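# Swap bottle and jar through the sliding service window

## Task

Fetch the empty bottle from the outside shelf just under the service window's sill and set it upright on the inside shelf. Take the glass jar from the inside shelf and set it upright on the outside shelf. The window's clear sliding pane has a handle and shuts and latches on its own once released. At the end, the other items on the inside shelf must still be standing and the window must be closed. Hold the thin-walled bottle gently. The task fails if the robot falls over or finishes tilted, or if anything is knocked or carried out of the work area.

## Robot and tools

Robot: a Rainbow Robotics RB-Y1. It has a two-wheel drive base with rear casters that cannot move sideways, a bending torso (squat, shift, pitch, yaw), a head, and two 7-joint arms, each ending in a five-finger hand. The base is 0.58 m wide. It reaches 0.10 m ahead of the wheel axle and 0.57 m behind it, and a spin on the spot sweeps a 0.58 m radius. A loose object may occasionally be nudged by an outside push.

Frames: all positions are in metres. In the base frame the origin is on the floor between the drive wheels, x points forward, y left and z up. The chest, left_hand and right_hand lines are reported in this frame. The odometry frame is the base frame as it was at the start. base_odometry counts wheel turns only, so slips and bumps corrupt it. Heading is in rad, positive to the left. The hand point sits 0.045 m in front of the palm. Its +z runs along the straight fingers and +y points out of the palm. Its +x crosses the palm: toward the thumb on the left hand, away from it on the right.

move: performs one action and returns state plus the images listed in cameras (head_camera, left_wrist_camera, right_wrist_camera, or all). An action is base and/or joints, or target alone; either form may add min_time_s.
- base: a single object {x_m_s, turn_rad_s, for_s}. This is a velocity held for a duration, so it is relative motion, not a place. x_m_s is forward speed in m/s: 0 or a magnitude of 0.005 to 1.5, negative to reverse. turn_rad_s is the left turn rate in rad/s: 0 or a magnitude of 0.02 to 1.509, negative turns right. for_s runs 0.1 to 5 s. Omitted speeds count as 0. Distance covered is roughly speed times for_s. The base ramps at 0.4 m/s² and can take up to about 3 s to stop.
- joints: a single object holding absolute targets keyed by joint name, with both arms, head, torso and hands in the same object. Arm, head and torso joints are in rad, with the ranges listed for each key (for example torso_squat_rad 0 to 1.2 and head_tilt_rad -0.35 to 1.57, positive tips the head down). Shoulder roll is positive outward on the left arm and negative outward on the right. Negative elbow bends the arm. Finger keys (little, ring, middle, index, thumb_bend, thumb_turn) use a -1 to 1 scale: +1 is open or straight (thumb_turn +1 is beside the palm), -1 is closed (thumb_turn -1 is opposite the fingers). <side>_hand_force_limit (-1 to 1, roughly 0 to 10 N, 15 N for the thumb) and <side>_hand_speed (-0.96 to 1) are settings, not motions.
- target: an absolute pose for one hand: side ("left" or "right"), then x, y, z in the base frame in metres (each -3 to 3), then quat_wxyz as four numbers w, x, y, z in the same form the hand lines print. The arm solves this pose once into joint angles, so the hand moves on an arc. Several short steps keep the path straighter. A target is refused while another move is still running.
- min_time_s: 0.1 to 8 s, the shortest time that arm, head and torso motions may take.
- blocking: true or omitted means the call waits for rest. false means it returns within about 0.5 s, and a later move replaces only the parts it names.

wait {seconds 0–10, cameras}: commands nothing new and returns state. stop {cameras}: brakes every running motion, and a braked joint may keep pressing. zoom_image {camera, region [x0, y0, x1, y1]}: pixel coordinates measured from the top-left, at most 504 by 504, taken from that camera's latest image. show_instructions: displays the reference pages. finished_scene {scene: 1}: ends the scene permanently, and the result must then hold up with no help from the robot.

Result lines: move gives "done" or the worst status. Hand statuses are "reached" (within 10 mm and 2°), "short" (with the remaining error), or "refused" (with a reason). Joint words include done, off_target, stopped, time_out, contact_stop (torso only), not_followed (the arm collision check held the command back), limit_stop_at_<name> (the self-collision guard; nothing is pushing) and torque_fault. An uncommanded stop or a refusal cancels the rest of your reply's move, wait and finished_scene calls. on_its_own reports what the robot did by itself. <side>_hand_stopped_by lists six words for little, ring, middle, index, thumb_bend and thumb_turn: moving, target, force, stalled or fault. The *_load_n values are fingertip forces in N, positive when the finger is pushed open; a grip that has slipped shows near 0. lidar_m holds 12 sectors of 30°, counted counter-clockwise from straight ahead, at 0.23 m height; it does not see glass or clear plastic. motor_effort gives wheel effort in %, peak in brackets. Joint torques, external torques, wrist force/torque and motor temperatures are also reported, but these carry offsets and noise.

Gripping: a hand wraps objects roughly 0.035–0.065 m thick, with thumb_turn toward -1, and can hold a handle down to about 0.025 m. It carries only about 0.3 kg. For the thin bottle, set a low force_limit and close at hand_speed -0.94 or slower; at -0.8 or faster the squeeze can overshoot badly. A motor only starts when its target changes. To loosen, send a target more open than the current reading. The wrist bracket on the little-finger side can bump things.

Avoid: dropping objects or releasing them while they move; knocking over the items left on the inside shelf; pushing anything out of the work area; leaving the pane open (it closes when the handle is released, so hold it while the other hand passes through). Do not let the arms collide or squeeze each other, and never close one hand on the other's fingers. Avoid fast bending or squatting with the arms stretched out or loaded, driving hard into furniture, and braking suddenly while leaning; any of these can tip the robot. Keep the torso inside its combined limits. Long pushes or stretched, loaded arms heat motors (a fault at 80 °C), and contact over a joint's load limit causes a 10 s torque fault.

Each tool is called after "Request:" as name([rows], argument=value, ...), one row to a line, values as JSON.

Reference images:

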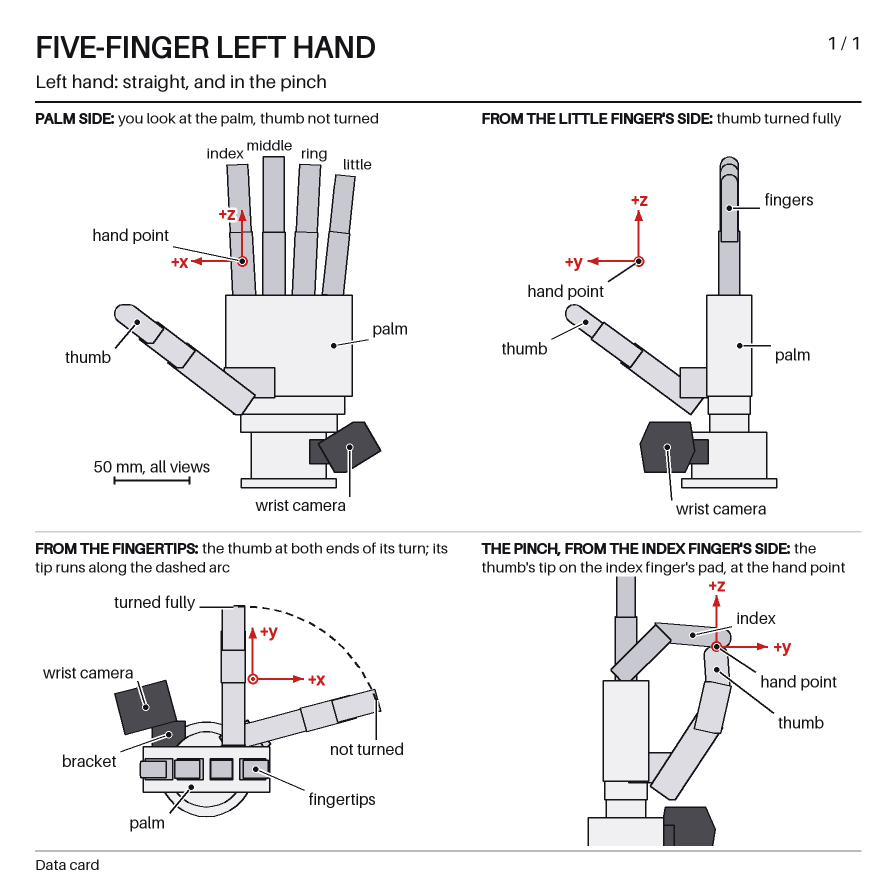

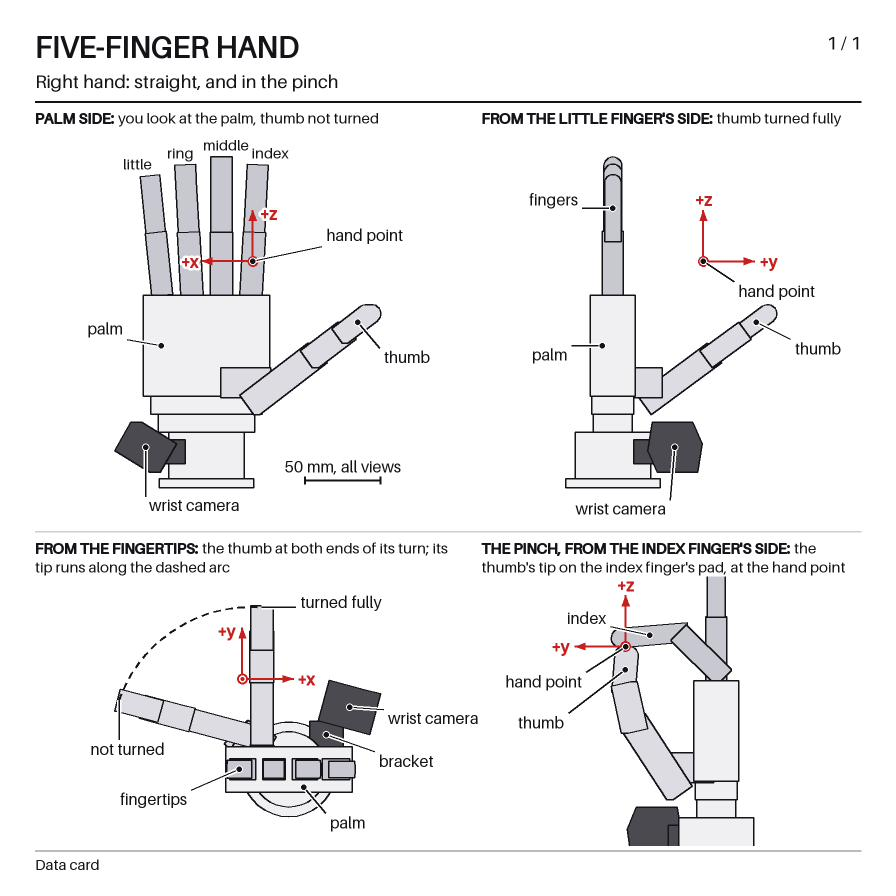

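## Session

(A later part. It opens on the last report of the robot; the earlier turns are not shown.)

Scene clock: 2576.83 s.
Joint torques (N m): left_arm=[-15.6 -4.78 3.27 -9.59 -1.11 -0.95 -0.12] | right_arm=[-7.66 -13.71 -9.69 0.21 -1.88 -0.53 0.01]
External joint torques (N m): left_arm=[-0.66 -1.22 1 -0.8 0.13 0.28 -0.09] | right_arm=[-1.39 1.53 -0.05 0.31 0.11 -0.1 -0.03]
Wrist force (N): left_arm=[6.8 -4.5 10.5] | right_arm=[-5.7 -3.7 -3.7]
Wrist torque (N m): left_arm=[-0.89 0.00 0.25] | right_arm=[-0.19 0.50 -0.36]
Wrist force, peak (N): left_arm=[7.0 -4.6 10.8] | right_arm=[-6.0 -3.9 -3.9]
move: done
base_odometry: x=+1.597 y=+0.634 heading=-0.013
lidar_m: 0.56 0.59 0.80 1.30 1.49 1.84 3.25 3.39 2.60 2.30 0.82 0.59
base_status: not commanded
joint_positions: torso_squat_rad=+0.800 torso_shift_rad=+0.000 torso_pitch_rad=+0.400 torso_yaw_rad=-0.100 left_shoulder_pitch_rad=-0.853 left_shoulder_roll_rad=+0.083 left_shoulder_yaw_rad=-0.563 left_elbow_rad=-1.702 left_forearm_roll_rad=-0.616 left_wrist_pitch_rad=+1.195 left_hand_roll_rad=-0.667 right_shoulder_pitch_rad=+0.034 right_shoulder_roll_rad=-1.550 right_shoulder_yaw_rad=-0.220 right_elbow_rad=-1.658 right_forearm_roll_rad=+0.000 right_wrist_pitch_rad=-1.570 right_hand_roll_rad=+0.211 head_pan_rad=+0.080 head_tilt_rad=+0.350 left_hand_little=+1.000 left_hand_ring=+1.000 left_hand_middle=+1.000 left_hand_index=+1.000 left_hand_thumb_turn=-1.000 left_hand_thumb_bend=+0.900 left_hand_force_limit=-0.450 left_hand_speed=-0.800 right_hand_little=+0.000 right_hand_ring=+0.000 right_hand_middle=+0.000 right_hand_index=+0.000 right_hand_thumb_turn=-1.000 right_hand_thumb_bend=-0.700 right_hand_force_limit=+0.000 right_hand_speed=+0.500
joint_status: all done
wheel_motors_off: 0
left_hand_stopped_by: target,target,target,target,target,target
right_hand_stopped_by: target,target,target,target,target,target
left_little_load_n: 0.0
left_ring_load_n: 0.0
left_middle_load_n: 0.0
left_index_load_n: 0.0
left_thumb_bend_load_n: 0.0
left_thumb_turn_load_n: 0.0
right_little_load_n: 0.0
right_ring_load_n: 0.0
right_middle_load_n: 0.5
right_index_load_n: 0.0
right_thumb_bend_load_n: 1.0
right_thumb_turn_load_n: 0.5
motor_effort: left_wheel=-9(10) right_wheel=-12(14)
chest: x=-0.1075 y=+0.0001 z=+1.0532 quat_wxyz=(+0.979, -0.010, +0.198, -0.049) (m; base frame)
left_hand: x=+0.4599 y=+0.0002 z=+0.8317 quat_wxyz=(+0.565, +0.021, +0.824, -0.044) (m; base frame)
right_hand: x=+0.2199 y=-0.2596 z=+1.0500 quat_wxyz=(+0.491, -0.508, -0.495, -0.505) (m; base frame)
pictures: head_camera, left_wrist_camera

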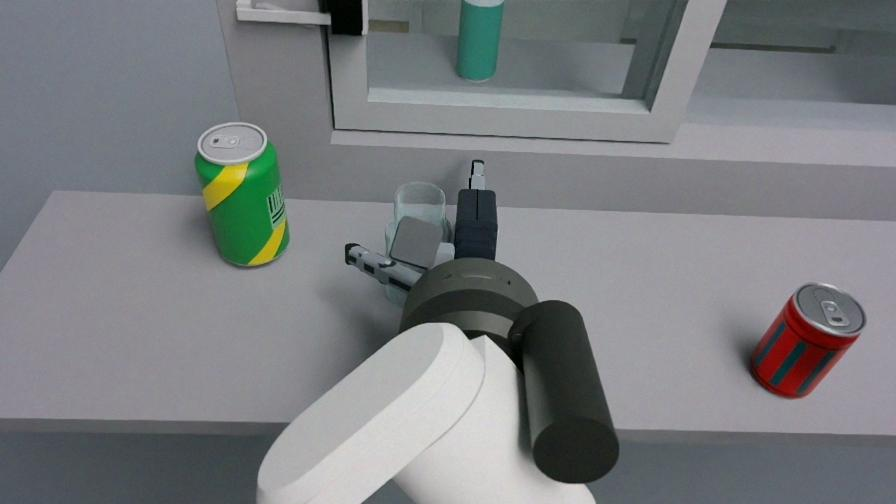

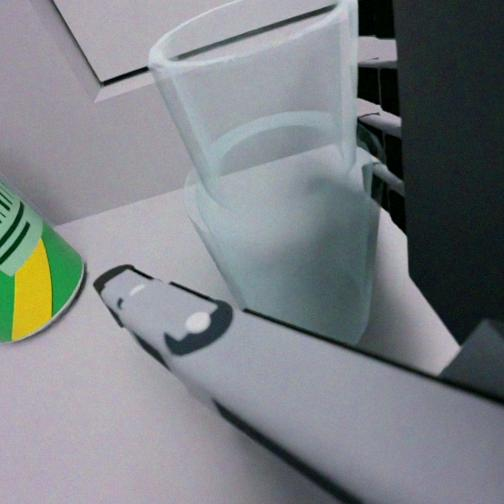

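Request:
move(target={"side":"left","x":0.462,"y":0.002,"z":0.846,"quat_wxyz":[0.5,0.018,0.865,-0.042]}, min_time_s=2.5)

Request:
move(joints={"left_hand_speed":-0.9,"left_hand_force_limit":-0.6,"left_hand_thumb_bend":0.3})

Request:
move(joints={"left_hand_speed":-0.93,"left_hand_force_limit":-0.4,"left_hand_index":-0.9,"left_hand_middle":-0.9,"left_hand_ring":0.4,"left_hand_little":0.0}, cameras=["left_wrist_camera","head_camera"])

Request:
zoom_image(camera="left_wrist_camera", region=[120, 0, 504, 384])

Scene clock: 2589.87 s.
Joint torques (N m): left_arm=[-16.63 -4.15 3.38 -8.08 -0.78 -0.91 -0.36] | right_arm=[-7.89 -13.76 -9.39 0.5 -2.13 -0.54 0.02]
External joint torques (N m): left_arm=[-0.32 -1.4 1.34 0.32 0.23 0.44 -0.33] | right_arm=[-1.61 1.48 0.24 0.6 -0.14 -0.11 -0.02]
Wrist force (N): left_arm=[6.3 -4.4 11.3] | right_arm=[-5.9 -3.7 -3.8]
Wrist torque (N m): left_arm=[-0.87 0.06 0.24] | right_arm=[-0.18 0.55 -0.37]
Wrist force, peak (N): left_arm=[6.6 -4.4 11.3] | right_arm=[-6.2 -4.0 -3.6]
move: done
base_odometry: x=+1.597 y=+0.634 heading=-0.013
lidar_m: 0.55 0.60 0.79 1.31 1.49 1.85 3.27 3.38 2.59 2.31 0.84 0.60
base_status: not commanded
joint_positions: torso_squat_rad=+0.800 torso_shift_rad=+0.000 torso_pitch_rad=+0.400 torso_yaw_rad=-0.100 left_shoulder_pitch_rad=-0.973 left_shoulder_roll_rad=+0.044 left_shoulder_yaw_rad=-0.446 left_elbow_rad=-1.702 left_forearm_roll_rad=-0.433 left_wrist_pitch_rad=+1.366 left_hand_roll_rad=-0.823 right_shoulder_pitch_rad=+0.034 right_shoulder_roll_rad=-1.550 right_shoulder_yaw_rad=-0.220 right_elbow_rad=-1.658 right_forearm_roll_rad=+0.000 right_wrist_pitch_rad=-1.570 right_hand_roll_rad=+0.211 head_pan_rad=+0.080 head_tilt_rad=+0.350 left_hand_little=+1.000 left_hand_ring=+1.000 left_hand_middle=+1.000 left_hand_index=+1.000 left_hand_thumb_turn=-1.000 left_hand_thumb_bend=+0.900 left_hand_force_limit=-0.450 left_hand_speed=-0.800 right_hand_little=+0.000 right_hand_ring=+0.000 right_hand_middle=+0.000 right_hand_index=+0.000 right_hand_thumb_turn=-1.000 right_hand_thumb_bend=-0.700 right_hand_force_limit=+0.000 right_hand_speed=+0.500
joint_status: all done
wheel_motors_off: 0
left_hand_stopped_by: target,target,target,target,target,target
right_hand_stopped_by: target,target,target,target,target,target
left_little_load_n: 0.0
left_ring_load_n: 0.0
left_middle_load_n: 0.0
left_index_load_n: 0.0
left_thumb_bend_load_n: 0.0
left_thumb_turn_load_n: 0.5
right_little_load_n: 0.0
right_ring_load_n: 0.0
right_middle_load_n: 0.5
right_index_load_n: 0.0
right_thumb_bend_load_n: 1.0
right_thumb_turn_load_n: 0.0
motor_effort: left_wheel=-8(11) right_wheel=-11(14)
chest: x=-0.1075 y=+0.0001 z=+1.0532 quat_wxyz=(+0.979, -0.010, +0.198, -0.049) (m; base frame)
left_hand: x=+0.4615 y=+0.0017 z=+0.8459 quat_wxyz=(+0.501, +0.018, +0.864, -0.043) (m; base frame)
left_hand_status: reached (checked arc, planned for 2.5 s): 1 mm and 0.1 deg off.
right_hand: x=+0.2199 y=-0.2596 z=+1.0500 quat_wxyz=(+0.491, -0.508, -0.495, -0.505) (m; base frame)
pictures: none

Scene clock: 2593.87 s.
Joint torques (N m): left_arm=[-16.5 -4.09 2.76 -8.01 -0.76 -1.22 -0.2] | right_arm=[-7.93 -13.61 -9.53 0.53 -2 -0.57 -0.13]
External joint torques (N m): left_arm=[-0.19 -1.34 0.72 0.39 0.26 0.13 -0.17] | right_arm=[-1.66 1.62 0.1 0.63 -0.01 -0.14 -0.17]
Wrist force (N): left_arm=[4.0 -2.4 8.6] | right_arm=[-5.9 -3.7 -3.6]
Wrist torque (N m): left_arm=[-0.81 0.10 0.21] | right_arm=[-0.18 0.53 -0.35]
Wrist force, peak (N): left_arm=[6.2 -4.3 11.5] | right_arm=[-6.2 -3.8 -3.8]
move: off_target
base_odometry: x=+1.597 y=+0.634 heading=-0.013
lidar_m: 0.56 0.59 0.80 1.30 1.49 1.85 3.26 3.39 2.60 2.33 0.82 0.59
base_status: not commanded
joint_positions: torso_squat_rad=+0.800 torso_shift_rad=+0.000 torso_pitch_rad=+0.400 torso_yaw_rad=-0.100 left_shoulder_pitch_rad=-0.973 left_shoulder_roll_rad=+0.044 left_shoulder_yaw_rad=-0.446 left_elbow_rad=-1.702 left_forearm_roll_rad=-0.433 left_wrist_pitch_rad=+1.366 left_hand_roll_rad=-0.823 right_shoulder_pitch_rad=+0.034 right_shoulder_roll_rad=-1.550 right_shoulder_yaw_rad=-0.220 right_elbow_rad=-1.658 right_forearm_roll_rad=+0.000 right_wrist_pitch_rad=-1.570 right_hand_roll_rad=+0.211 head_pan_rad=+0.080 head_tilt_rad=+0.350 left_hand_little=+1.000 left_hand_ring=+1.000 left_hand_middle=+1.000 left_hand_index=+1.000 left_hand_thumb_turn=-1.000 left_hand_thumb_bend=+0.379 left_hand_force_limit=-0.600 left_hand_speed=-0.900 right_hand_little=+0.000 right_hand_ring=+0.000 right_hand_middle=+0.000 right_hand_index=+0.000 right_hand_thumb_turn=-1.000 right_hand_thumb_bend=-0.700 right_hand_force_limit=+0.000 right_hand_speed=+0.500
joint_status: left_hand_thumb_bend off_target (ended at +0.379, target +0.300); the others done
wheel_motors_off: 0
left_hand_stopped_by: target,target,target,target,force,target
right_hand_stopped_by: target,target,target,target,target,target
left_little_load_n: 0.0
left_ring_load_n: 0.0
left_middle_load_n: 0.0
left_index_load_n: 0.0
left_thumb_bend_load_n: 3.5
left_thumb_turn_load_n: -1.0
right_little_load_n: 0.0
right_ring_load_n: 0.0
right_middle_load_n: 0.5
right_index_load_n: 0.0
right_thumb_bend_load_n: 1.0
right_thumb_turn_load_n: 0.0
motor_effort: left_wheel=-7(12) right_wheel=-8(14)
chest: x=-0.1075 y=+0.0001 z=+1.0532 quat_wxyz=(+0.979, -0.010, +0.198, -0.049) (m; base frame)
left_hand: x=+0.4615 y=+0.0018 z=+0.8460 quat_wxyz=(+0.501, +0.018, +0.864, -0.043) (m; base frame)
right_hand: x=+0.2199 y=-0.2596 z=+1.0500 quat_wxyz=(+0.491, -0.508, -0.495, -0.505) (m; base frame)
pictures: none

Scene clock: 2601.63 s.
Joint torques (N m): left_arm=[-15.98 -4 2.48 -8.09 -0.64 -1.06 -0.11] | right_arm=[-7.67 -13.33 -9.51 0.43 -1.97 -0.51 0.14]
External joint torques (N m): left_arm=[0.33 -1.26 0.45 0.3 0.38 0.29 -0.08] | right_arm=[-1.4 1.91 0.12 0.53 0.03 -0.08 0.1]
Wrist force (N): left_arm=[5.6 -4.1 10.9] | right_arm=[-5.8 -3.5 -3.8]
Wrist torque (N m): left_arm=[-0.84 0.03 0.19] | right_arm=[-0.14 0.55 -0.36]
Wrist force, peak (N): left_arm=[5.7 -4.1 11.1] | right_arm=[-6.1 -3.9 -3.9]
move: off_target
base_odometry: x=+1.597 y=+0.634 heading=-0.013
lidar_m: 0.56 0.59 0.81 1.31 1.49 1.85 3.25 3.38 2.59 2.32 0.83 0.59
base_status: not commanded
joint_positions: torso_squat_rad=+0.800 torso_shift_rad=+0.000 torso_pitch_rad=+0.400 torso_yaw_rad=-0.100 left_shoulder_pitch_rad=-0.973 left_shoulder_roll_rad=+0.044 left_shoulder_yaw_rad=-0.446 left_elbow_rad=-1.702 left_forearm_roll_rad=-0.433 left_wrist_pitch_rad=+1.366 left_hand_roll_rad=-0.823 right_shoulder_pitch_rad=+0.034 right_shoulder_roll_rad=-1.550 right_shoulder_yaw_rad=-0.220 right_elbow_rad=-1.658 right_forearm_roll_rad=+0.000 right_wrist_pitch_rad=-1.570 right_hand_roll_rad=+0.211 head_pan_rad=+0.080 head_tilt_rad=+0.350 left_hand_little=+0.000 left_hand_ring=+0.400 left_hand_middle=+0.122 left_hand_index=+0.371 left_hand_thumb_turn=-1.000 left_hand_thumb_bend=+0.379 left_hand_force_limit=-0.400 left_hand_speed=-0.930 right_hand_little=+0.000 right_hand_ring=+0.000 right_hand_middle=+0.000 right_hand_index=+0.000 right_hand_thumb_turn=-1.000 right_hand_thumb_bend=-0.700 right_hand_force_limit=+0.000 right_hand_speed=+0.500
joint_status: left_hand_middle off_target (ended at +0.122, target -0.900); left_hand_index off_target (ended at +0.371, target -0.900); the others done
wheel_motors_off: 0
left_hand_stopped_by: target,target,force,force,force,target
right_hand_stopped_by: target,target,target,target,target,target
left_little_load_n: 0.0
left_ring_load_n: 0.0
left_middle_load_n: 3.5
left_index_load_n: 2.5
left_thumb_bend_load_n: 6.5
left_thumb_turn_load_n: 0.0
right_little_load_n: 0.0
right_ring_load_n: -0.5
right_middle_load_n: 0.5
right_index_load_n: 0.0
right_thumb_bend_load_n: 1.0
right_thumb_turn_load_n: 0.5
motor_effort: left_wheel=-9(11) right_wheel=-13(14)
chest: x=-0.1075 y=+0.0001 z=+1.0532 quat_wxyz=(+0.979, -0.010, +0.198, -0.049) (m; base frame)
left_hand: x=+0.4615 y=+0.0018 z=+0.8460 quat_wxyz=(+0.501, +0.018, +0.864, -0.043) (m; base frame)
right_hand: x=+0.2199 y=-0.2596 z=+1.0500 quat_wxyz=(+0.491, -0.508, -0.495, -0.505) (m; base frame)
pictures: head_camera, left_wrist_camera

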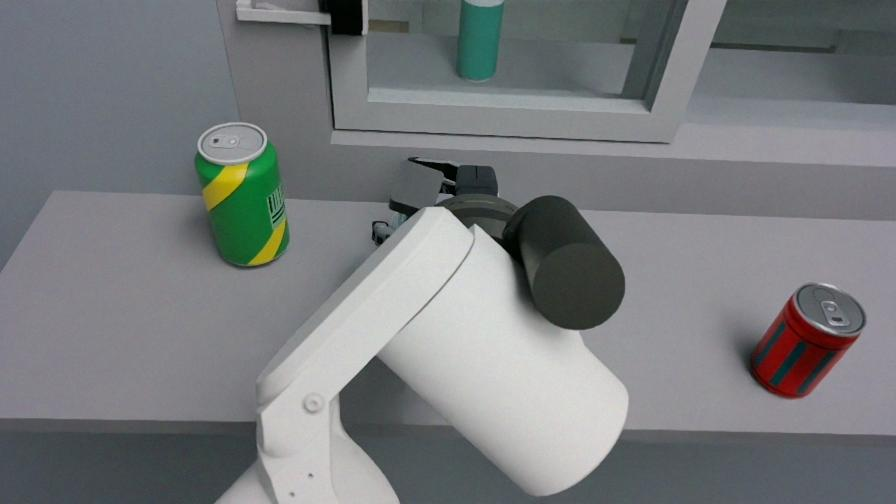

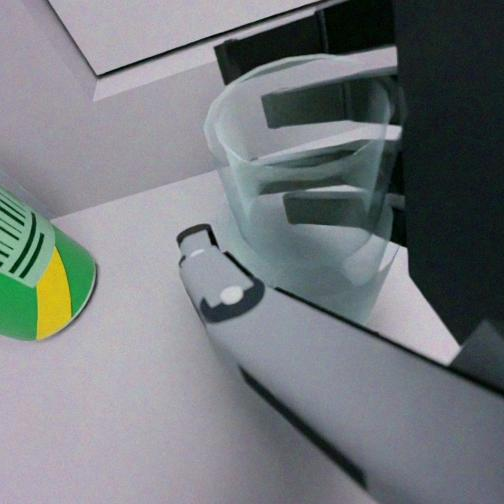

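Scaled by 1.312 from the camera's 504x504 image, which has a finer 720x720 frame.

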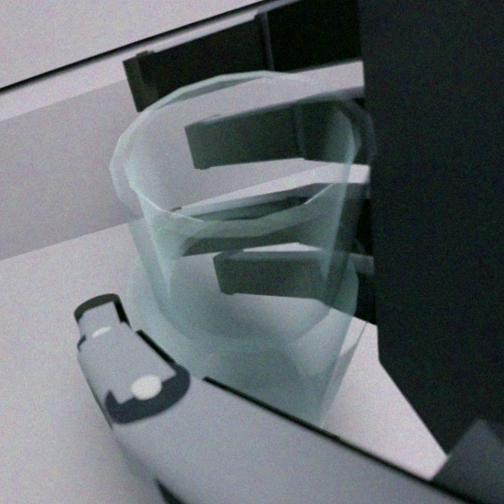

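Request:
move(target={"side":"left","x":0.455,"y":0.002,"z":0.90,"quat_wxyz":[0.5,0.018,0.865,-0.042]}, min_time_s=3)

Request:
move(target={"side":"left","x":0.38,"y":0.005,"z":0.90,"quat_wxyz":[0.5,0.018,0.865,-0.042]}, min_time_s=3)

Request:
move(target={"side":"left","x":0.335,"y":0.01,"z":0.89,"quat_wxyz":[0.5,0.018,0.865,-0.042]}, min_time_s=3, cameras=["left_wrist_camera","right_wrist_camera"])

Scene clock: 2610.50 s.
Joint torques (N m): left_arm=[-17.63 -3.67 3.32 -8.64 -0.69 -1.05 -0.19] | right_arm=[-7.33 -14.31 -9.74 0.25 -1.86 -0.68 0.09]
External joint torques (N m): left_arm=[-0.96 -1.38 1.38 -0.99 0.24 0.39 -0.16] | right_arm=[-1.05 0.93 -0.1 0.35 0.14 -0.25 0.06]
Wrist force (N): left_arm=[6.3 -4.3 11.3] | right_arm=[-6.0 -3.7 -4.0]
Wrist torque (N m): left_arm=[-0.85 0.07 0.23] | right_arm=[-0.16 0.56 -0.38]
Wrist force, peak (N): left_arm=[7.2 -4.2 12.0] | right_arm=[-6.1 -3.9 -3.8]
move: done
base_odometry: x=+1.597 y=+0.634 heading=-0.013
lidar_m: 0.56 0.59 0.79 1.30 1.49 1.85 3.25 3.39 2.59 2.30 0.83 0.60
base_status: not commanded
joint_positions: torso_squat_rad=+0.800 torso_shift_rad=+0.000 torso_pitch_rad=+0.400 torso_yaw_rad=-0.100 left_shoulder_pitch_rad=-1.067 left_shoulder_roll_rad=+0.016 left_shoulder_yaw_rad=-0.397 left_elbow_rad=-1.785 left_forearm_roll_rad=-0.407 left_wrist_pitch_rad=+1.522 left_hand_roll_rad=-0.912 right_shoulder_pitch_rad=+0.034 right_shoulder_roll_rad=-1.550 right_shoulder_yaw_rad=-0.220 right_elbow_rad=-1.658 right_forearm_roll_rad=+0.000 right_wrist_pitch_rad=-1.570 right_hand_roll_rad=+0.211 head_pan_rad=+0.080 head_tilt_rad=+0.350 left_hand_little=+0.000 left_hand_ring=+0.400 left_hand_middle=+0.121 left_hand_index=+0.371 left_hand_thumb_turn=-1.000 left_hand_thumb_bend=+0.378 left_hand_force_limit=-0.400 left_hand_speed=-0.930 right_hand_little=+0.000 right_hand_ring=+0.000 right_hand_middle=+0.000 right_hand_index=+0.000 right_hand_thumb_turn=-1.000 right_hand_thumb_bend=-0.700 right_hand_force_limit=+0.000 right_hand_speed=+0.500
joint_status: all done
wheel_motors_off: 0
left_hand_stopped_by: target,target,force,force,force,target
right_hand_stopped_by: target,target,target,target,target,target
left_little_load_n: 0.0
left_ring_load_n: 0.0
left_middle_load_n: 0.0
left_index_load_n: 0.0
left_thumb_bend_load_n: 0.0
left_thumb_turn_load_n: 0.0
right_little_load_n: 0.0
right_ring_load_n: 0.0
right_middle_load_n: 0.5
right_index_load_n: 0.0
right_thumb_bend_load_n: 0.5
right_thumb_turn_load_n: 0.5
motor_effort: left_wheel=-9(11) right_wheel=-13(14)
chest: x=-0.1075 y=+0.0001 z=+1.0532 quat_wxyz=(+0.979, -0.010, +0.198, -0.049) (m; base frame)
left_hand: x=+0.4551 y=+0.0020 z=+0.8996 quat_wxyz=(+0.500, +0.018, +0.865, -0.042) (m; base frame)
left_hand_status: reached (checked arc, planned for 3.0 s): 0 mm and 0.0 deg off.
right_hand: x=+0.2199 y=-0.2596 z=+1.0500 quat_wxyz=(+0.491, -0.508, -0.495, -0.505) (m; base frame)
pictures: none

Scene clock: 2613.83 s.
Joint torques (N m): left_arm=[-12.24 -3.23 0.92 -7.51 -1.6 -1.15 0.28] | right_arm=[-7.35 -13.52 -9.97 0.42 -2.11 -0.51 0.13]
External joint torques (N m): left_arm=[1.44 0.78 -1.19 -0.7 -0.62 0.25 0.31] | right_arm=[-1.08 1.71 -0.34 0.52 -0.12 -0.08 0.09]
Wrist force (N): left_arm=[5.8 -4.9 11.4] | right_arm=[-5.8 -3.6 -3.8]
Wrist torque (N m): left_arm=[-0.97 0.15 0.23] | right_arm=[-0.16 0.55 -0.36]
Wrist force, peak (N): left_arm=[-29.1 -7.7 6.4] | right_arm=[-6.3 -3.5 -3.9]
move: done
base_odometry: x=+1.597 y=+0.634 heading=-0.013
lidar_m: 0.56 0.59 0.80 1.30 1.49 1.85 3.26 3.38 2.58 2.30 0.82 0.59
base_status: not commanded
joint_positions: torso_squat_rad=+0.800 torso_shift_rad=+0.000 torso_pitch_rad=+0.400 torso_yaw_rad=-0.100 left_shoulder_pitch_rad=-0.941 left_shoulder_roll_rad=+0.020 left_shoulder_yaw_rad=-0.582 left_elbow_rad=-2.056 left_forearm_roll_rad=-0.504 left_wrist_pitch_rad=+1.720 left_hand_roll_rad=-0.877 right_shoulder_pitch_rad=+0.034 right_shoulder_roll_rad=-1.550 right_shoulder_yaw_rad=-0.220 right_elbow_rad=-1.658 right_forearm_roll_rad=+0.000 right_wrist_pitch_rad=-1.570 right_hand_roll_rad=+0.211 head_pan_rad=+0.080 head_tilt_rad=+0.350 left_hand_little=+0.000 left_hand_ring=+0.400 left_hand_middle=+0.121 left_hand_index=+0.371 left_hand_thumb_turn=-1.000 left_hand_thumb_bend=+0.378 left_hand_force_limit=-0.400 left_hand_speed=-0.930 right_hand_little=+0.000 right_hand_ring=+0.000 right_hand_middle=+0.000 right_hand_index=+0.000 right_hand_thumb_turn=-1.000 right_hand_thumb_bend=-0.700 right_hand_force_limit=+0.000 right_hand_speed=+0.500
joint_status: all done
wheel_motors_off: 0
left_hand_stopped_by: target,target,force,force,force,target
right_hand_stopped_by: target,target,target,target,target,target
left_little_load_n: 0.0
left_ring_load_n: 0.0
left_middle_load_n: 0.0
left_index_load_n: 0.0
left_thumb_bend_load_n: 0.0
left_thumb_turn_load_n: 0.0
right_little_load_n: 0.0
right_ring_load_n: 0.0
right_middle_load_n: 0.0
right_index_load_n: 0.0
right_thumb_bend_load_n: 1.0
right_thumb_turn_load_n: 0.0
motor_effort: left_wheel=-9(12) right_wheel=-12(15)
chest: x=-0.1075 y=+0.0001 z=+1.0532 quat_wxyz=(+0.979, -0.010, +0.198, -0.049) (m; base frame)
left_hand: x=+0.3801 y=+0.0049 z=+0.9000 quat_wxyz=(+0.500, +0.018, +0.865, -0.042) (m; base frame)
left_hand_status: reached (checked arc, planned for 3.0 s): 0 mm and 0.0 deg off.
right_hand: x=+0.2199 y=-0.2596 z=+1.0500 quat_wxyz=(+0.491, -0.508, -0.495, -0.505) (m; base frame)
pictures: none

Scene clock: 2617.17 s.
Joint torques (N m): left_arm=[-10.22 -4.07 1.06 -7.36 -1.53 -1.04 0.26] | right_arm=[-7.25 -14 -9.4 0.58 -2.12 -0.57 -0.04]
External joint torques (N m): left_arm=[1.51 0.8 -1.05 -0.83 -0.52 0.33 0.29] | right_arm=[-0.98 1.23 0.23 0.68 -0.12 -0.14 -0.08]
Wrist force (N): left_arm=[5.7 -4.7 11.3] | right_arm=[-5.7 -3.7 -3.9]
Wrist torque (N m): left_arm=[-0.89 0.19 0.19] | right_arm=[-0.15 0.52 -0.35]
Wrist force, peak (N): left_arm=[5.9 -4.9 11.7] | right_arm=[-6.1 -4.0 -3.9]
move: done
base_odometry: x=+1.597 y=+0.634 heading=-0.013
lidar_m: 0.57 0.60 0.80 1.33 1.49 1.85 3.26 3.39 2.59 2.31 0.82 0.60
base_status: not commanded
joint_positions: torso_squat_rad=+0.800 torso_shift_rad=+0.000 torso_pitch_rad=+0.400 torso_yaw_rad=-0.100 left_shoulder_pitch_rad=-0.851 left_shoulder_roll_rad=+0.037 left_shoulder_yaw_rad=-0.720 left_elbow_rad=-2.188 left_forearm_roll_rad=-0.587 left_wrist_pitch_rad=+1.805 left_hand_roll_rad=-0.842 right_shoulder_pitch_rad=+0.034 right_shoulder_roll_rad=-1.550 right_shoulder_yaw_rad=-0.220 right_elbow_rad=-1.658 right_forearm_roll_rad=+0.000 right_wrist_pitch_rad=-1.570 right_hand_roll_rad=+0.211 head_pan_rad=+0.080 head_tilt_rad=+0.350 left_hand_little=+0.000 left_hand_ring=+0.400 left_hand_middle=+0.121 left_hand_index=+0.371 left_hand_thumb_turn=-1.000 left_hand_thumb_bend=+0.378 left_hand_force_limit=-0.400 left_hand_speed=-0.930 right_hand_little=+0.000 right_hand_ring=+0.000 right_hand_middle=+0.000 right_hand_index=+0.000 right_hand_thumb_turn=-1.000 right_hand_thumb_bend=-0.700 right_hand_force_limit=+0.000 right_hand_speed=+0.500
joint_status: all done
wheel_motors_off: 0
left_hand_stopped_by: target,target,force,force,force,target
right_hand_stopped_by: target,target,target,target,target,target
left_little_load_n: 0.0
left_ring_load_n: 0.5
left_middle_load_n: 0.0
left_index_load_n: 0.0
left_thumb_bend_load_n: 0.0
left_thumb_turn_load_n: 0.0
right_little_load_n: 0.0
right_ring_load_n: 0.0
right_middle_load_n: 0.5
right_index_load_n: 0.0
right_thumb_bend_load_n: 1.0
right_thumb_turn_load_n: 0.5
motor_effort: left_wheel=-9(11) right_wheel=-12(16)
chest: x=-0.1075 y=+0.0001 z=+1.0532 quat_wxyz=(+0.979, -0.010, +0.198, -0.049) (m; base frame)
left_hand: x=+0.3353 y=+0.0099 z=+0.8899 quat_wxyz=(+0.499, +0.018, +0.865, -0.042) (m; base frame)
left_hand_status: reached (checked arc, planned for 3.0 s): 0 mm and 0.1 deg off.
right_hand: x=+0.2199 y=-0.2596 z=+1.0500 quat_wxyz=(+0.491, -0.508, -0.495, -0.505) (m; base frame)
pictures: left_wrist_camera, right_wrist_camera

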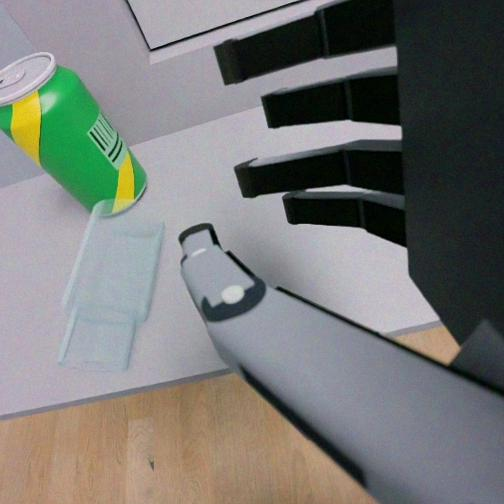

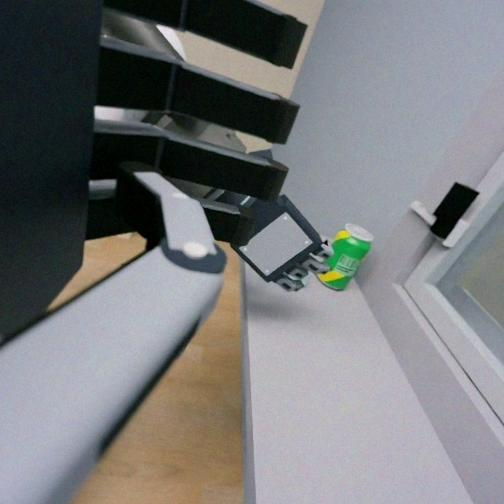

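Request:
move(target={"side":"left","x":0.36,"y":-0.01,"z":0.97,"quat_wxyz":[0.5,0.018,0.865,-0.042]}, min_time_s=2)

Request:
move(joints={"left_shoulder_pitch_rad":-0.95,"left_shoulder_roll_rad":0.0,"left_shoulder_yaw_rad":-0.466,"left_elbow_rad":-2.386,"left_forearm_roll_rad":-0.73,"left_wrist_pitch_rad":1.919,"left_hand_roll_rad":-1.2}, min_time_s=2.5)

Request:
move(joints={"left_shoulder_pitch_rad":-0.934,"left_shoulder_roll_rad":0.0,"left_shoulder_yaw_rad":0.094,"left_elbow_rad":-2.617,"left_forearm_roll_rad":-1.602,"left_wrist_pitch_rad":1.919,"left_hand_roll_rad":-2.077}, min_time_s=2.5, cameras=["all"])

Request:
zoom_image(camera="head_camera", region=[150, 100, 500, 440])

Scene clock: 2631.07 s.
Joint torques (N m): left_arm=[-14.6 -4.93 3.74 -4.85 -0.93 -1.3 -0.19] | right_arm=[-7.05 -13.95 -9.39 0.34 -2.12 -0.54 0.08]
External joint torques (N m): left_arm=[-0.64 -1.65 0.85 0.42 0 0.18 -0.15] | right_arm=[-0.77 1.29 0.24 0.44 -0.13 -0.12 0.05]
Wrist force (N): left_arm=[6.2 -4.4 11.2] | right_arm=[-5.9 -3.8 -3.5]
Wrist torque (N m): left_arm=[-0.88 0.10 0.17] | right_arm=[-0.21 0.53 -0.37]
Wrist force, peak (N): left_arm=[5.7 -4.7 11.7] | right_arm=[-6.1 -3.8 -3.9]
move: short
base_odometry: x=+1.597 y=+0.634 heading=-0.013
lidar_m: 0.57 0.60 0.81 1.31 1.48 1.86 3.25 3.38 2.60 2.30 0.83 0.59
base_status: not commanded
joint_positions: torso_squat_rad=+0.800 torso_shift_rad=+0.000 torso_pitch_rad=+0.400 torso_yaw_rad=-0.100 left_shoulder_pitch_rad=-1.127 left_shoulder_roll_rad=+0.000 left_shoulder_yaw_rad=-0.603 left_elbow_rad=-2.137 left_forearm_roll_rad=-0.488 left_wrist_pitch_rad=+1.919 left_hand_roll_rad=-0.898 right_shoulder_pitch_rad=+0.034 right_shoulder_roll_rad=-1.550 right_shoulder_yaw_rad=-0.220 right_elbow_rad=-1.658 right_forearm_roll_rad=+0.000 right_wrist_pitch_rad=-1.570 right_hand_roll_rad=+0.211 head_pan_rad=+0.080 head_tilt_rad=+0.350 left_hand_little=+0.000 left_hand_ring=+0.400 left_hand_middle=+0.121 left_hand_index=+0.371 left_hand_thumb_turn=-1.000 left_hand_thumb_bend=+0.378 left_hand_force_limit=-0.400 left_hand_speed=-0.930 right_hand_little=+0.000 right_hand_ring=+0.000 right_hand_middle=+0.000 right_hand_index=+0.000 right_hand_thumb_turn=-1.000 right_hand_thumb_bend=-0.700 right_hand_force_limit=+0.000 right_hand_speed=+0.500
joint_status: all done
wheel_motors_off: 0
left_hand_stopped_by: target,target,force,force,force,target
right_hand_stopped_by: target,target,target,target,target,target
left_little_load_n: 0.0
left_ring_load_n: 0.0
left_middle_load_n: 0.5
left_index_load_n: 0.0
left_thumb_bend_load_n: -0.5
left_thumb_turn_load_n: 0.0
right_little_load_n: 0.0
right_ring_load_n: 0.0
right_middle_load_n: 0.5
right_index_load_n: 0.0
right_thumb_bend_load_n: 1.0
right_thumb_turn_load_n: 0.5
motor_effort: left_wheel=-9(11) right_wheel=-13(16)
chest: x=-0.1075 y=+0.0001 z=+1.0532 quat_wxyz=(+0.979, -0.010, +0.198, -0.049) (m; base frame)
left_hand: x=+0.3605 y=-0.0099 z=+0.9694 quat_wxyz=(+0.523, +0.026, +0.850, -0.056) (m; base frame)
left_hand_status: short (checked arc, as near as the solve gets, planned for 2.0 s): 1 mm and 3.7 deg off. The place is met; only the turn is off.
right_hand: x=+0.2199 y=-0.2596 z=+1.0500 quat_wxyz=(+0.491, -0.508, -0.495, -0.505) (m; base frame)
pictures: none

Scene clock: 2633.87 s.
Joint torques (N m): left_arm=[-11.16 -4.03 2.24 -5.39 -1.13 -1.57 -0.18] | right_arm=[-7.19 -14.17 -9.78 0.48 -2.13 -0.52 0.04]
External joint torques (N m): left_arm=[1.19 -1.49 1.15 -0.92 -0.52 0.14 -0.15] | right_arm=[-0.91 1.06 -0.15 0.58 -0.13 -0.09 0.01]
Wrist force (N): left_arm=[6.0 -4.9 11.0] | right_arm=[-6.0 -3.7 -3.9]
Wrist torque (N m): left_arm=[-0.89 0.15 0.17] | right_arm=[-0.14 0.57 -0.37]
Wrist force, peak (N): left_arm=[6.2 -4.7 11.4] | right_arm=[-6.3 -3.7 -3.8]
move: done
base_odometry: x=+1.597 y=+0.634 heading=-0.013
lidar_m: 0.56 0.60 0.79 1.32 1.48 1.85 3.26 3.39 2.60 2.33 0.81 0.60
base_status: not commanded
joint_positions: torso_squat_rad=+0.800 torso_shift_rad=+0.000 torso_pitch_rad=+0.400 torso_yaw_rad=-0.100 left_shoulder_pitch_rad=-0.950 left_shoulder_roll_rad=+0.000 left_shoulder_yaw_rad=-0.466 left_elbow_rad=-2.386 left_forearm_roll_rad=-0.730 left_wrist_pitch_rad=+1.919 left_hand_roll_rad=-1.200 right_shoulder_pitch_rad=+0.034 right_shoulder_roll_rad=-1.550 right_shoulder_yaw_rad=-0.220 right_elbow_rad=-1.658 right_forearm_roll_rad=+0.000 right_wrist_pitch_rad=-1.570 right_hand_roll_rad=+0.211 head_pan_rad=+0.080 head_tilt_rad=+0.350 left_hand_little=+0.000 left_hand_ring=+0.400 left_hand_middle=+0.121 left_hand_index=+0.371 left_hand_thumb_turn=-1.000 left_hand_thumb_bend=+0.378 left_hand_force_limit=-0.400 left_hand_speed=-0.930 right_hand_little=+0.000 right_hand_ring=+0.000 right_hand_middle=+0.000 right_hand_index=+0.000 right_hand_thumb_turn=-1.000 right_hand_thumb_bend=-0.700 right_hand_force_limit=+0.000 right_hand_speed=+0.500
joint_status: all done
wheel_motors_off: 0
left_hand_stopped_by: target,target,force,force,force,target
right_hand_stopped_by: target,target,target,target,target,target
left_little_load_n: 0.0
left_ring_load_n: 0.0
left_middle_load_n: 0.0
left_index_load_n: 0.0
left_thumb_bend_load_n: 0.0
left_thumb_turn_load_n: 0.0
right_little_load_n: 0.0
right_ring_load_n: 0.0
right_middle_load_n: 0.5
right_index_load_n: 0.0
right_thumb_bend_load_n: 1.0
right_thumb_turn_load_n: 0.5
motor_effort: left_wheel=-8(11) right_wheel=-13(16)
chest: x=-0.1075 y=+0.0001 z=+1.0532 quat_wxyz=(+0.979, -0.010, +0.198, -0.049) (m; base frame)
left_hand: x=+0.3552 y=+0.1112 z=+0.9887 quat_wxyz=(+0.554, -0.033, +0.832, +0.020) (m; base frame)
right_hand: x=+0.2199 y=-0.2596 z=+1.0500 quat_wxyz=(+0.491, -0.508, -0.495, -0.505) (m; base frame)
pictures: none

Scene clock: 2636.67 s.
Joint torques (N m): left_arm=[-8.84 0.52 0.13 -1.51 -0.45 -1.62 -0.1] | right_arm=[-7.09 -13.64 -10.09 0.3 -1.99 -0.52 -0.01]
External joint torques (N m): left_arm=[1.45 -1.5 1.51 -0.1 -0.39 0.21 -0.07] | right_arm=[-0.82 1.59 -0.46 0.4 0.01 -0.1 -0.04]
Wrist force (N): left_arm=[5.3 -7.6 10.6] | right_arm=[-5.8 -3.6 -3.5]
Wrist torque (N m): left_arm=[-1.03 0.21 0.20] | right_arm=[-0.17 0.52 -0.36]
Wrist force, peak (N): left_arm=[5.6 -7.6 10.8] | right_arm=[-6.0 -3.8 -3.8]
move: done
base_odometry: x=+1.597 y=+0.634 heading=-0.013
lidar_m: 0.57 0.58 0.81 1.31 1.49 1.85 3.26 3.39 2.60 2.31 0.81 0.60
base_status: not commanded
joint_positions: torso_squat_rad=+0.800 torso_shift_rad=+0.000 torso_pitch_rad=+0.400 torso_yaw_rad=-0.100 left_shoulder_pitch_rad=-0.934 left_shoulder_roll_rad=+0.000 left_shoulder_yaw_rad=+0.094 left_elbow_rad=-2.617 left_forearm_roll_rad=-1.602 left_wrist_pitch_rad=+1.919 left_hand_roll_rad=-2.077 right_shoulder_pitch_rad=+0.034 right_shoulder_roll_rad=-1.550 right_shoulder_yaw_rad=-0.220 right_elbow_rad=-1.658 right_forearm_roll_rad=+0.000 right_wrist_pitch_rad=-1.570 right_hand_roll_rad=+0.211 head_pan_rad=+0.080 head_tilt_rad=+0.350 left_hand_little=+0.000 left_hand_ring=+0.400 left_hand_middle=+0.121 left_hand_index=+0.371 left_hand_thumb_turn=-1.000 left_hand_thumb_bend=+0.378 left_hand_force_limit=-0.400 left_hand_speed=-0.930 right_hand_little=+0.000 right_hand_ring=+0.000 right_hand_middle=+0.000 right_hand_index=+0.000 right_hand_thumb_turn=-1.000 right_hand_thumb_bend=-0.700 right_hand_force_limit=+0.000 right_hand_speed=+0.500
joint_status: all done
wheel_motors_off: 0
left_hand_stopped_by: target,target,force,force,force,target
right_hand_stopped_by: target,target,target,target,target,target
left_little_load_n: 0.0
left_ring_load_n: 0.0
left_middle_load_n: 0.0
left_index_load_n: 0.0
left_thumb_bend_load_n: 0.0
left_thumb_turn_load_n: 0.0
right_little_load_n: 0.0
right_ring_load_n: 0.0
right_middle_load_n: 0.5
right_index_load_n: 0.0
right_thumb_bend_load_n: 1.0
right_thumb_turn_load_n: 0.5
motor_effort: left_wheel=-7(11) right_wheel=-13(16)
chest: x=-0.1075 y=+0.0001 z=+1.0532 quat_wxyz=(+0.979, -0.010, +0.198, -0.049) (m; base frame)
left_hand: x=+0.1357 y=+0.4229 z=+1.0373 quat_wxyz=(+0.331, -0.308, +0.779, +0.434) (m; base frame)
right_hand: x=+0.2199 y=-0.2596 z=+1.0500 quat_wxyz=(+0.491, -0.508, -0.495, -0.505) (m; base frame)
pictures: head_camera, left_wrist_camera, right_wrist_camera

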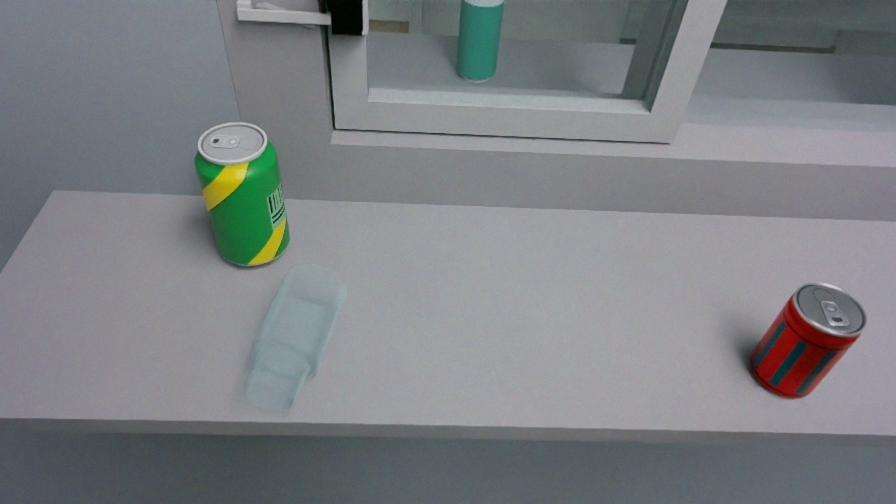

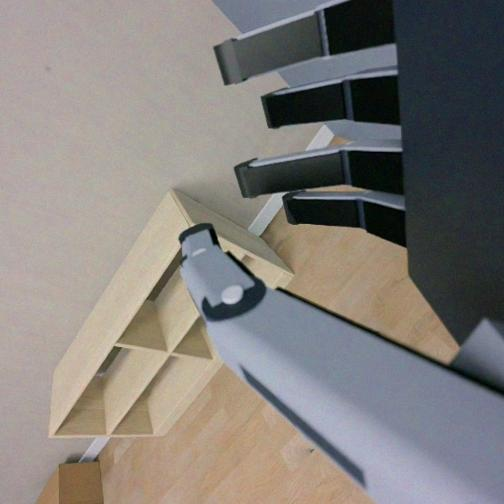

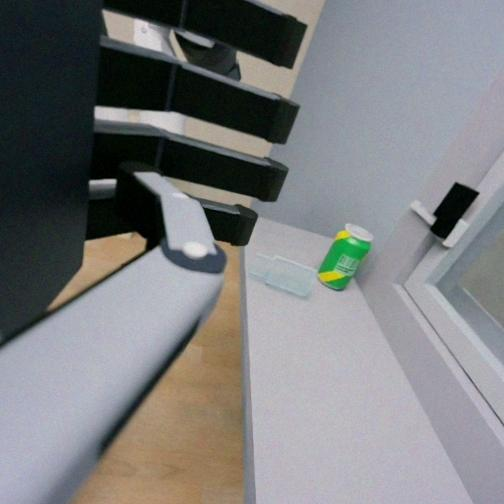

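Scaled by 1.440 from the camera's 896x504 image, which has a finer 1280x720 frame.

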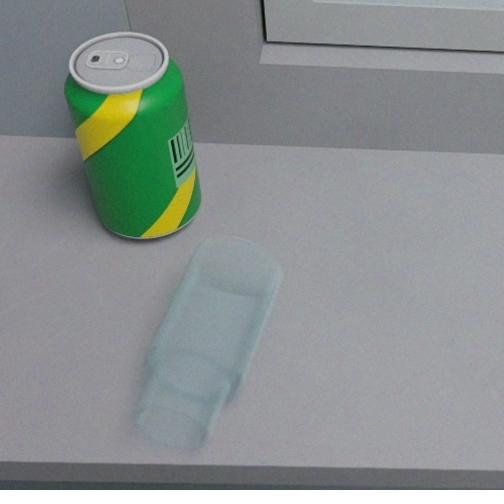

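Request:
move(joints={"right_hand_index":1,"right_hand_thumb_bend":1})

Request:
move(joints={"right_hand_thumb_turn":1,"right_hand_middle":-1,"right_hand_ring":-1,"right_hand_little":-1})

Request:
move(target={"side":"right","x":0.2,"y":-0.05,"z":0.92,"quat_wxyz":[0.2585,-0.6667,0.5054,-0.4825]}, min_time_s=4, cameras=["head_camera","right_wrist_camera"])

Scene clock: 2711.90 s.
Joint torques (N m): left_arm=[-9.19 0.56 -0.11 -1.75 -0.44 -1.62 -0.19] | right_arm=[-7.08 -13.33 -9.41 0.45 -1.82 -0.55 0.01]
External joint torques (N m): left_arm=[1.09 -1.46 1.27 -0.34 -0.38 0.21 -0.16] | right_arm=[-0.8 1.91 0.22 0.56 0.17 -0.12 -0.03]
Wrist force (N): left_arm=[5.2 -7.6 10.5] | right_arm=[-6.0 -3.7 -3.9]
Wrist torque (N m): left_arm=[-1.03 0.22 0.19] | right_arm=[-0.15 0.57 -0.34]
Wrist force, peak (N): left_arm=[5.4 -7.8 10.9] | right_arm=[-6.3 -4.0 -4.0]
move: done
base_odometry: x=+1.597 y=+0.634 heading=-0.013
lidar_m: 0.57 0.60 0.80 1.31 1.49 1.85 3.26 3.39 2.61 2.30 0.82 0.59
base_status: not commanded
joint_positions: torso_squat_rad=+0.800 torso_shift_rad=+0.000 torso_pitch_rad=+0.400 torso_yaw_rad=-0.100 left_shoulder_pitch_rad=-0.934 left_shoulder_roll_rad=+0.000 left_shoulder_yaw_rad=+0.094 left_elbow_rad=-2.617 left_forearm_roll_rad=-1.602 left_wrist_pitch_rad=+1.919 left_hand_roll_rad=-2.077 right_shoulder_pitch_rad=+0.034 right_shoulder_roll_rad=-1.550 right_shoulder_yaw_rad=-0.220 right_elbow_rad=-1.658 right_forearm_roll_rad=+0.000 right_wrist_pitch_rad=-1.570 right_hand_roll_rad=+0.211 head_pan_rad=+0.080 head_tilt_rad=+0.350 left_hand_little=+0.000 left_hand_ring=+0.400 left_hand_middle=+0.121 left_hand_index=+0.371 left_hand_thumb_turn=-1.000 left_hand_thumb_bend=+0.378 left_hand_force_limit=-0.400 left_hand_speed=-0.930 right_hand_little=+0.000 right_hand_ring=+0.000 right_hand_middle=+0.000 right_hand_index=+1.000 right_hand_thumb_turn=-1.000 right_hand_thumb_bend=+1.000 right_hand_force_limit=+0.000 right_hand_speed=+0.500
joint_status: all done
wheel_motors_off: 0
left_hand_stopped_by: target,target,force,force,force,target
right_hand_stopped_by: target,target,target,target,target,target
left_little_load_n: 0.0
left_ring_load_n: 0.0
left_middle_load_n: 0.0
left_index_load_n: 0.0
left_thumb_bend_load_n: 0.0
left_thumb_turn_load_n: 0.0
right_little_load_n: 0.0
right_ring_load_n: 0.0
right_middle_load_n: 0.0
right_index_load_n: 0.0
right_thumb_bend_load_n: 0.0
right_thumb_turn_load_n: 0.0
motor_effort: left_wheel=-8(10) right_wheel=-14(14)
chest: x=-0.1075 y=+0.0001 z=+1.0532 quat_wxyz=(+0.979, -0.010, +0.198, -0.049) (m; base frame)
left_hand: x=+0.1357 y=+0.4229 z=+1.0373 quat_wxyz=(+0.331, -0.308, +0.779, +0.434) (m; base frame)
right_hand: x=+0.2199 y=-0.2596 z=+1.0500 quat_wxyz=(+0.491, -0.508, -0.495, -0.505) (m; base frame)
pictures: none

Scene clock: 2713.07 s.
Joint torques (N m): left_arm=[-8.99 0.67 0.3 -1.57 -0.53 -1.6 -0.06] | right_arm=[-7.24 -13.56 -10.41 0.4 -2.14 -0.63 -0.14]
External joint torques (N m): left_arm=[1.3 -1.34 1.68 -0.16 -0.47 0.23 -0.03] | right_arm=[-0.97 1.69 -0.78 0.5 -0.16 -0.21 -0.18]
Wrist force (N): left_arm=[5.1 -7.5 10.6] | right_arm=[-5.9 -3.7 -3.7]
Wrist torque (N m): left_arm=[-1.02 0.25 0.18] | right_arm=[-0.18 0.57 -0.34]
Wrist force, peak (N): left_arm=[5.0 -7.9 10.7] | right_arm=[-6.2 -3.8 -3.6]
move: done
base_odometry: x=+1.597 y=+0.634 heading=-0.013
lidar_m: 0.57 0.59 0.80 1.31 1.49 1.86 3.25 3.38 2.60 2.32 0.83 0.59
base_status: not commanded
joint_positions: torso_squat_rad=+0.800 torso_shift_rad=+0.000 torso_pitch_rad=+0.400 torso_yaw_rad=-0.100 left_shoulder_pitch_rad=-0.934 left_shoulder_roll_rad=+0.000 left_shoulder_yaw_rad=+0.094 left_elbow_rad=-2.617 left_forearm_roll_rad=-1.602 left_wrist_pitch_rad=+1.919 left_hand_roll_rad=-2.077 right_shoulder_pitch_rad=+0.034 right_shoulder_roll_rad=-1.550 right_shoulder_yaw_rad=-0.220 right_elbow_rad=-1.658 right_forearm_roll_rad=+0.000 right_wrist_pitch_rad=-1.570 right_hand_roll_rad=+0.211 head_pan_rad=+0.080 head_tilt_rad=+0.350 left_hand_little=+0.000 left_hand_ring=+0.400 left_hand_middle=+0.121 left_hand_index=+0.371 left_hand_thumb_turn=-1.000 left_hand_thumb_bend=+0.378 left_hand_force_limit=-0.400 left_hand_speed=-0.930 right_hand_little=-1.000 right_hand_ring=-1.000 right_hand_middle=-1.000 right_hand_index=+1.000 right_hand_thumb_turn=+1.000 right_hand_thumb_bend=+1.000 right_hand_force_limit=+0.000 right_hand_speed=+0.500
joint_status: all done
wheel_motors_off: 0
left_hand_stopped_by: target,target,force,force,force,target
right_hand_stopped_by: target,target,target,target,target,target
left_little_load_n: 0.0
left_ring_load_n: 0.5
left_middle_load_n: 0.0
left_index_load_n: 0.0
left_thumb_bend_load_n: 0.0
left_thumb_turn_load_n: 0.0
right_little_load_n: 0.0
right_ring_load_n: 0.0
right_middle_load_n: 0.0
right_index_load_n: 0.0
right_thumb_bend_load_n: 0.0
right_thumb_turn_load_n: 0.0
motor_effort: left_wheel=-9(10) right_wheel=-15(15)
chest: x=-0.1075 y=+0.0001 z=+1.0532 quat_wxyz=(+0.979, -0.010, +0.198, -0.049) (m; base frame)
left_hand: x=+0.1357 y=+0.4229 z=+1.0373 quat_wxyz=(+0.331, -0.308, +0.779, +0.434) (m; base frame)
right_hand: x=+0.2199 y=-0.2596 z=+1.0500 quat_wxyz=(+0.491, -0.508, -0.495, -0.505) (m; base frame)
pictures: none

Scene clock: 2713.37 s.
Joint torques (N m): left_arm=[-8.69 0.44 -0.5 -1.74 -0.46 -1.66 -0.21] | right_arm=[-7.25 -13.74 -9.52 0.25 -2.17 -0.55 0.15]
External joint torques (N m): left_arm=[1.6 -1.58 0.88 -0.34 -0.39 0.17 -0.18] | right_arm=[-0.98 1.51 0.11 0.35 -0.19 -0.13 0.12]
Wrist force (N): left_arm=[5.2 -7.4 10.7] | right_arm=[-5.9 -3.7 -3.5]
Wrist torque (N m): left_arm=[-1.00 0.23 0.20] | right_arm=[-0.20 0.55 -0.37]
Wrist force, peak (N): left_arm=[5.1 -7.7 10.7] | right_arm=[-5.9 -3.6 -3.9]
move: refused
base_odometry: x=+1.597 y=+0.634 heading=-0.013
lidar_m: 0.57 0.59 0.81 1.30 1.49 1.85 3.26 3.38 2.58 2.30 0.81 0.60
base_status: not commanded
joint_positions: torso_squat_rad=+0.800 torso_shift_rad=+0.000 torso_pitch_rad=+0.400 torso_yaw_rad=-0.100 left_shoulder_pitch_rad=-0.934 left_shoulder_roll_rad=+0.000 left_shoulder_yaw_rad=+0.094 left_elbow_rad=-2.617 left_forearm_roll_rad=-1.602 left_wrist_pitch_rad=+1.919 left_hand_roll_rad=-2.077 right_shoulder_pitch_rad=+0.034 right_shoulder_roll_rad=-1.550 right_shoulder_yaw_rad=-0.220 right_elbow_rad=-1.658 right_forearm_roll_rad=+0.000 right_wrist_pitch_rad=-1.570 right_hand_roll_rad=+0.211 head_pan_rad=+0.080 head_tilt_rad=+0.350 left_hand_little=+0.000 left_hand_ring=+0.400 left_hand_middle=+0.121 left_hand_index=+0.371 left_hand_thumb_turn=-1.000 left_hand_thumb_bend=+0.378 left_hand_force_limit=-0.400 left_hand_speed=-0.930 right_hand_little=-1.000 right_hand_ring=-1.000 right_hand_middle=-1.000 right_hand_index=+1.000 right_hand_thumb_turn=+1.000 right_hand_thumb_bend=+1.000 right_hand_force_limit=+0.000 right_hand_speed=+0.500
joint_status: not commanded
wheel_motors_off: 0
left_hand_stopped_by: target,target,force,force,force,target
right_hand_stopped_by: target,target,target,target,target,target
left_little_load_n: 0.0
left_ring_load_n: 0.0
left_middle_load_n: 0.0
left_index_load_n: 0.0
left_thumb_bend_load_n: 0.0
left_thumb_turn_load_n: 0.0
right_little_load_n: 0.0
right_ring_load_n: 0.0
right_middle_load_n: 0.0
right_index_load_n: 0.0
right_thumb_bend_load_n: 0.0
right_thumb_turn_load_n: 0.0
motor_effort: left_wheel=-8(10) right_wheel=-13(15)
chest: x=-0.1075 y=+0.0001 z=+1.0532 quat_wxyz=(+0.979, -0.010, +0.198, -0.049) (m; base frame)
left_hand: x=+0.1357 y=+0.4229 z=+1.0373 quat_wxyz=(+0.331, -0.308, +0.779, +0.434) (m; base frame)
right_hand: x=+0.2199 y=-0.2596 z=+1.0500 quat_wxyz=(+0.491, -0.508, -0.495, -0.505) (m; base frame)
right_hand_status: refused: the posture found for that pose touches the torso. Nothing moved. The solve starts from where the arm stands: from another posture it may find a clear one.
pictures: head_camera, right_wrist_camera

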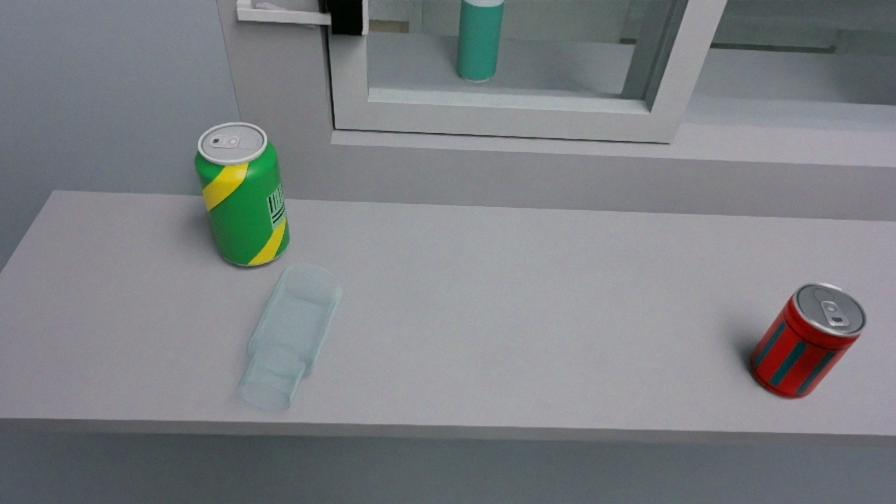

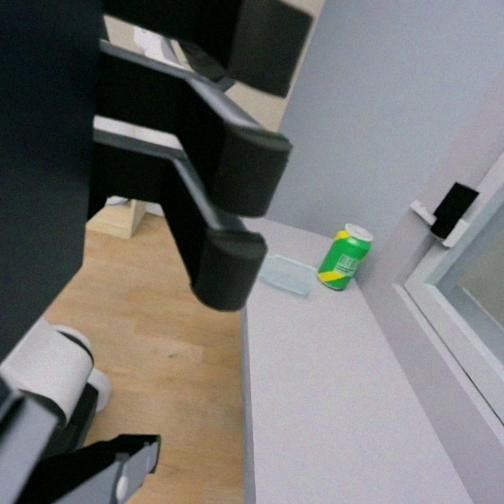

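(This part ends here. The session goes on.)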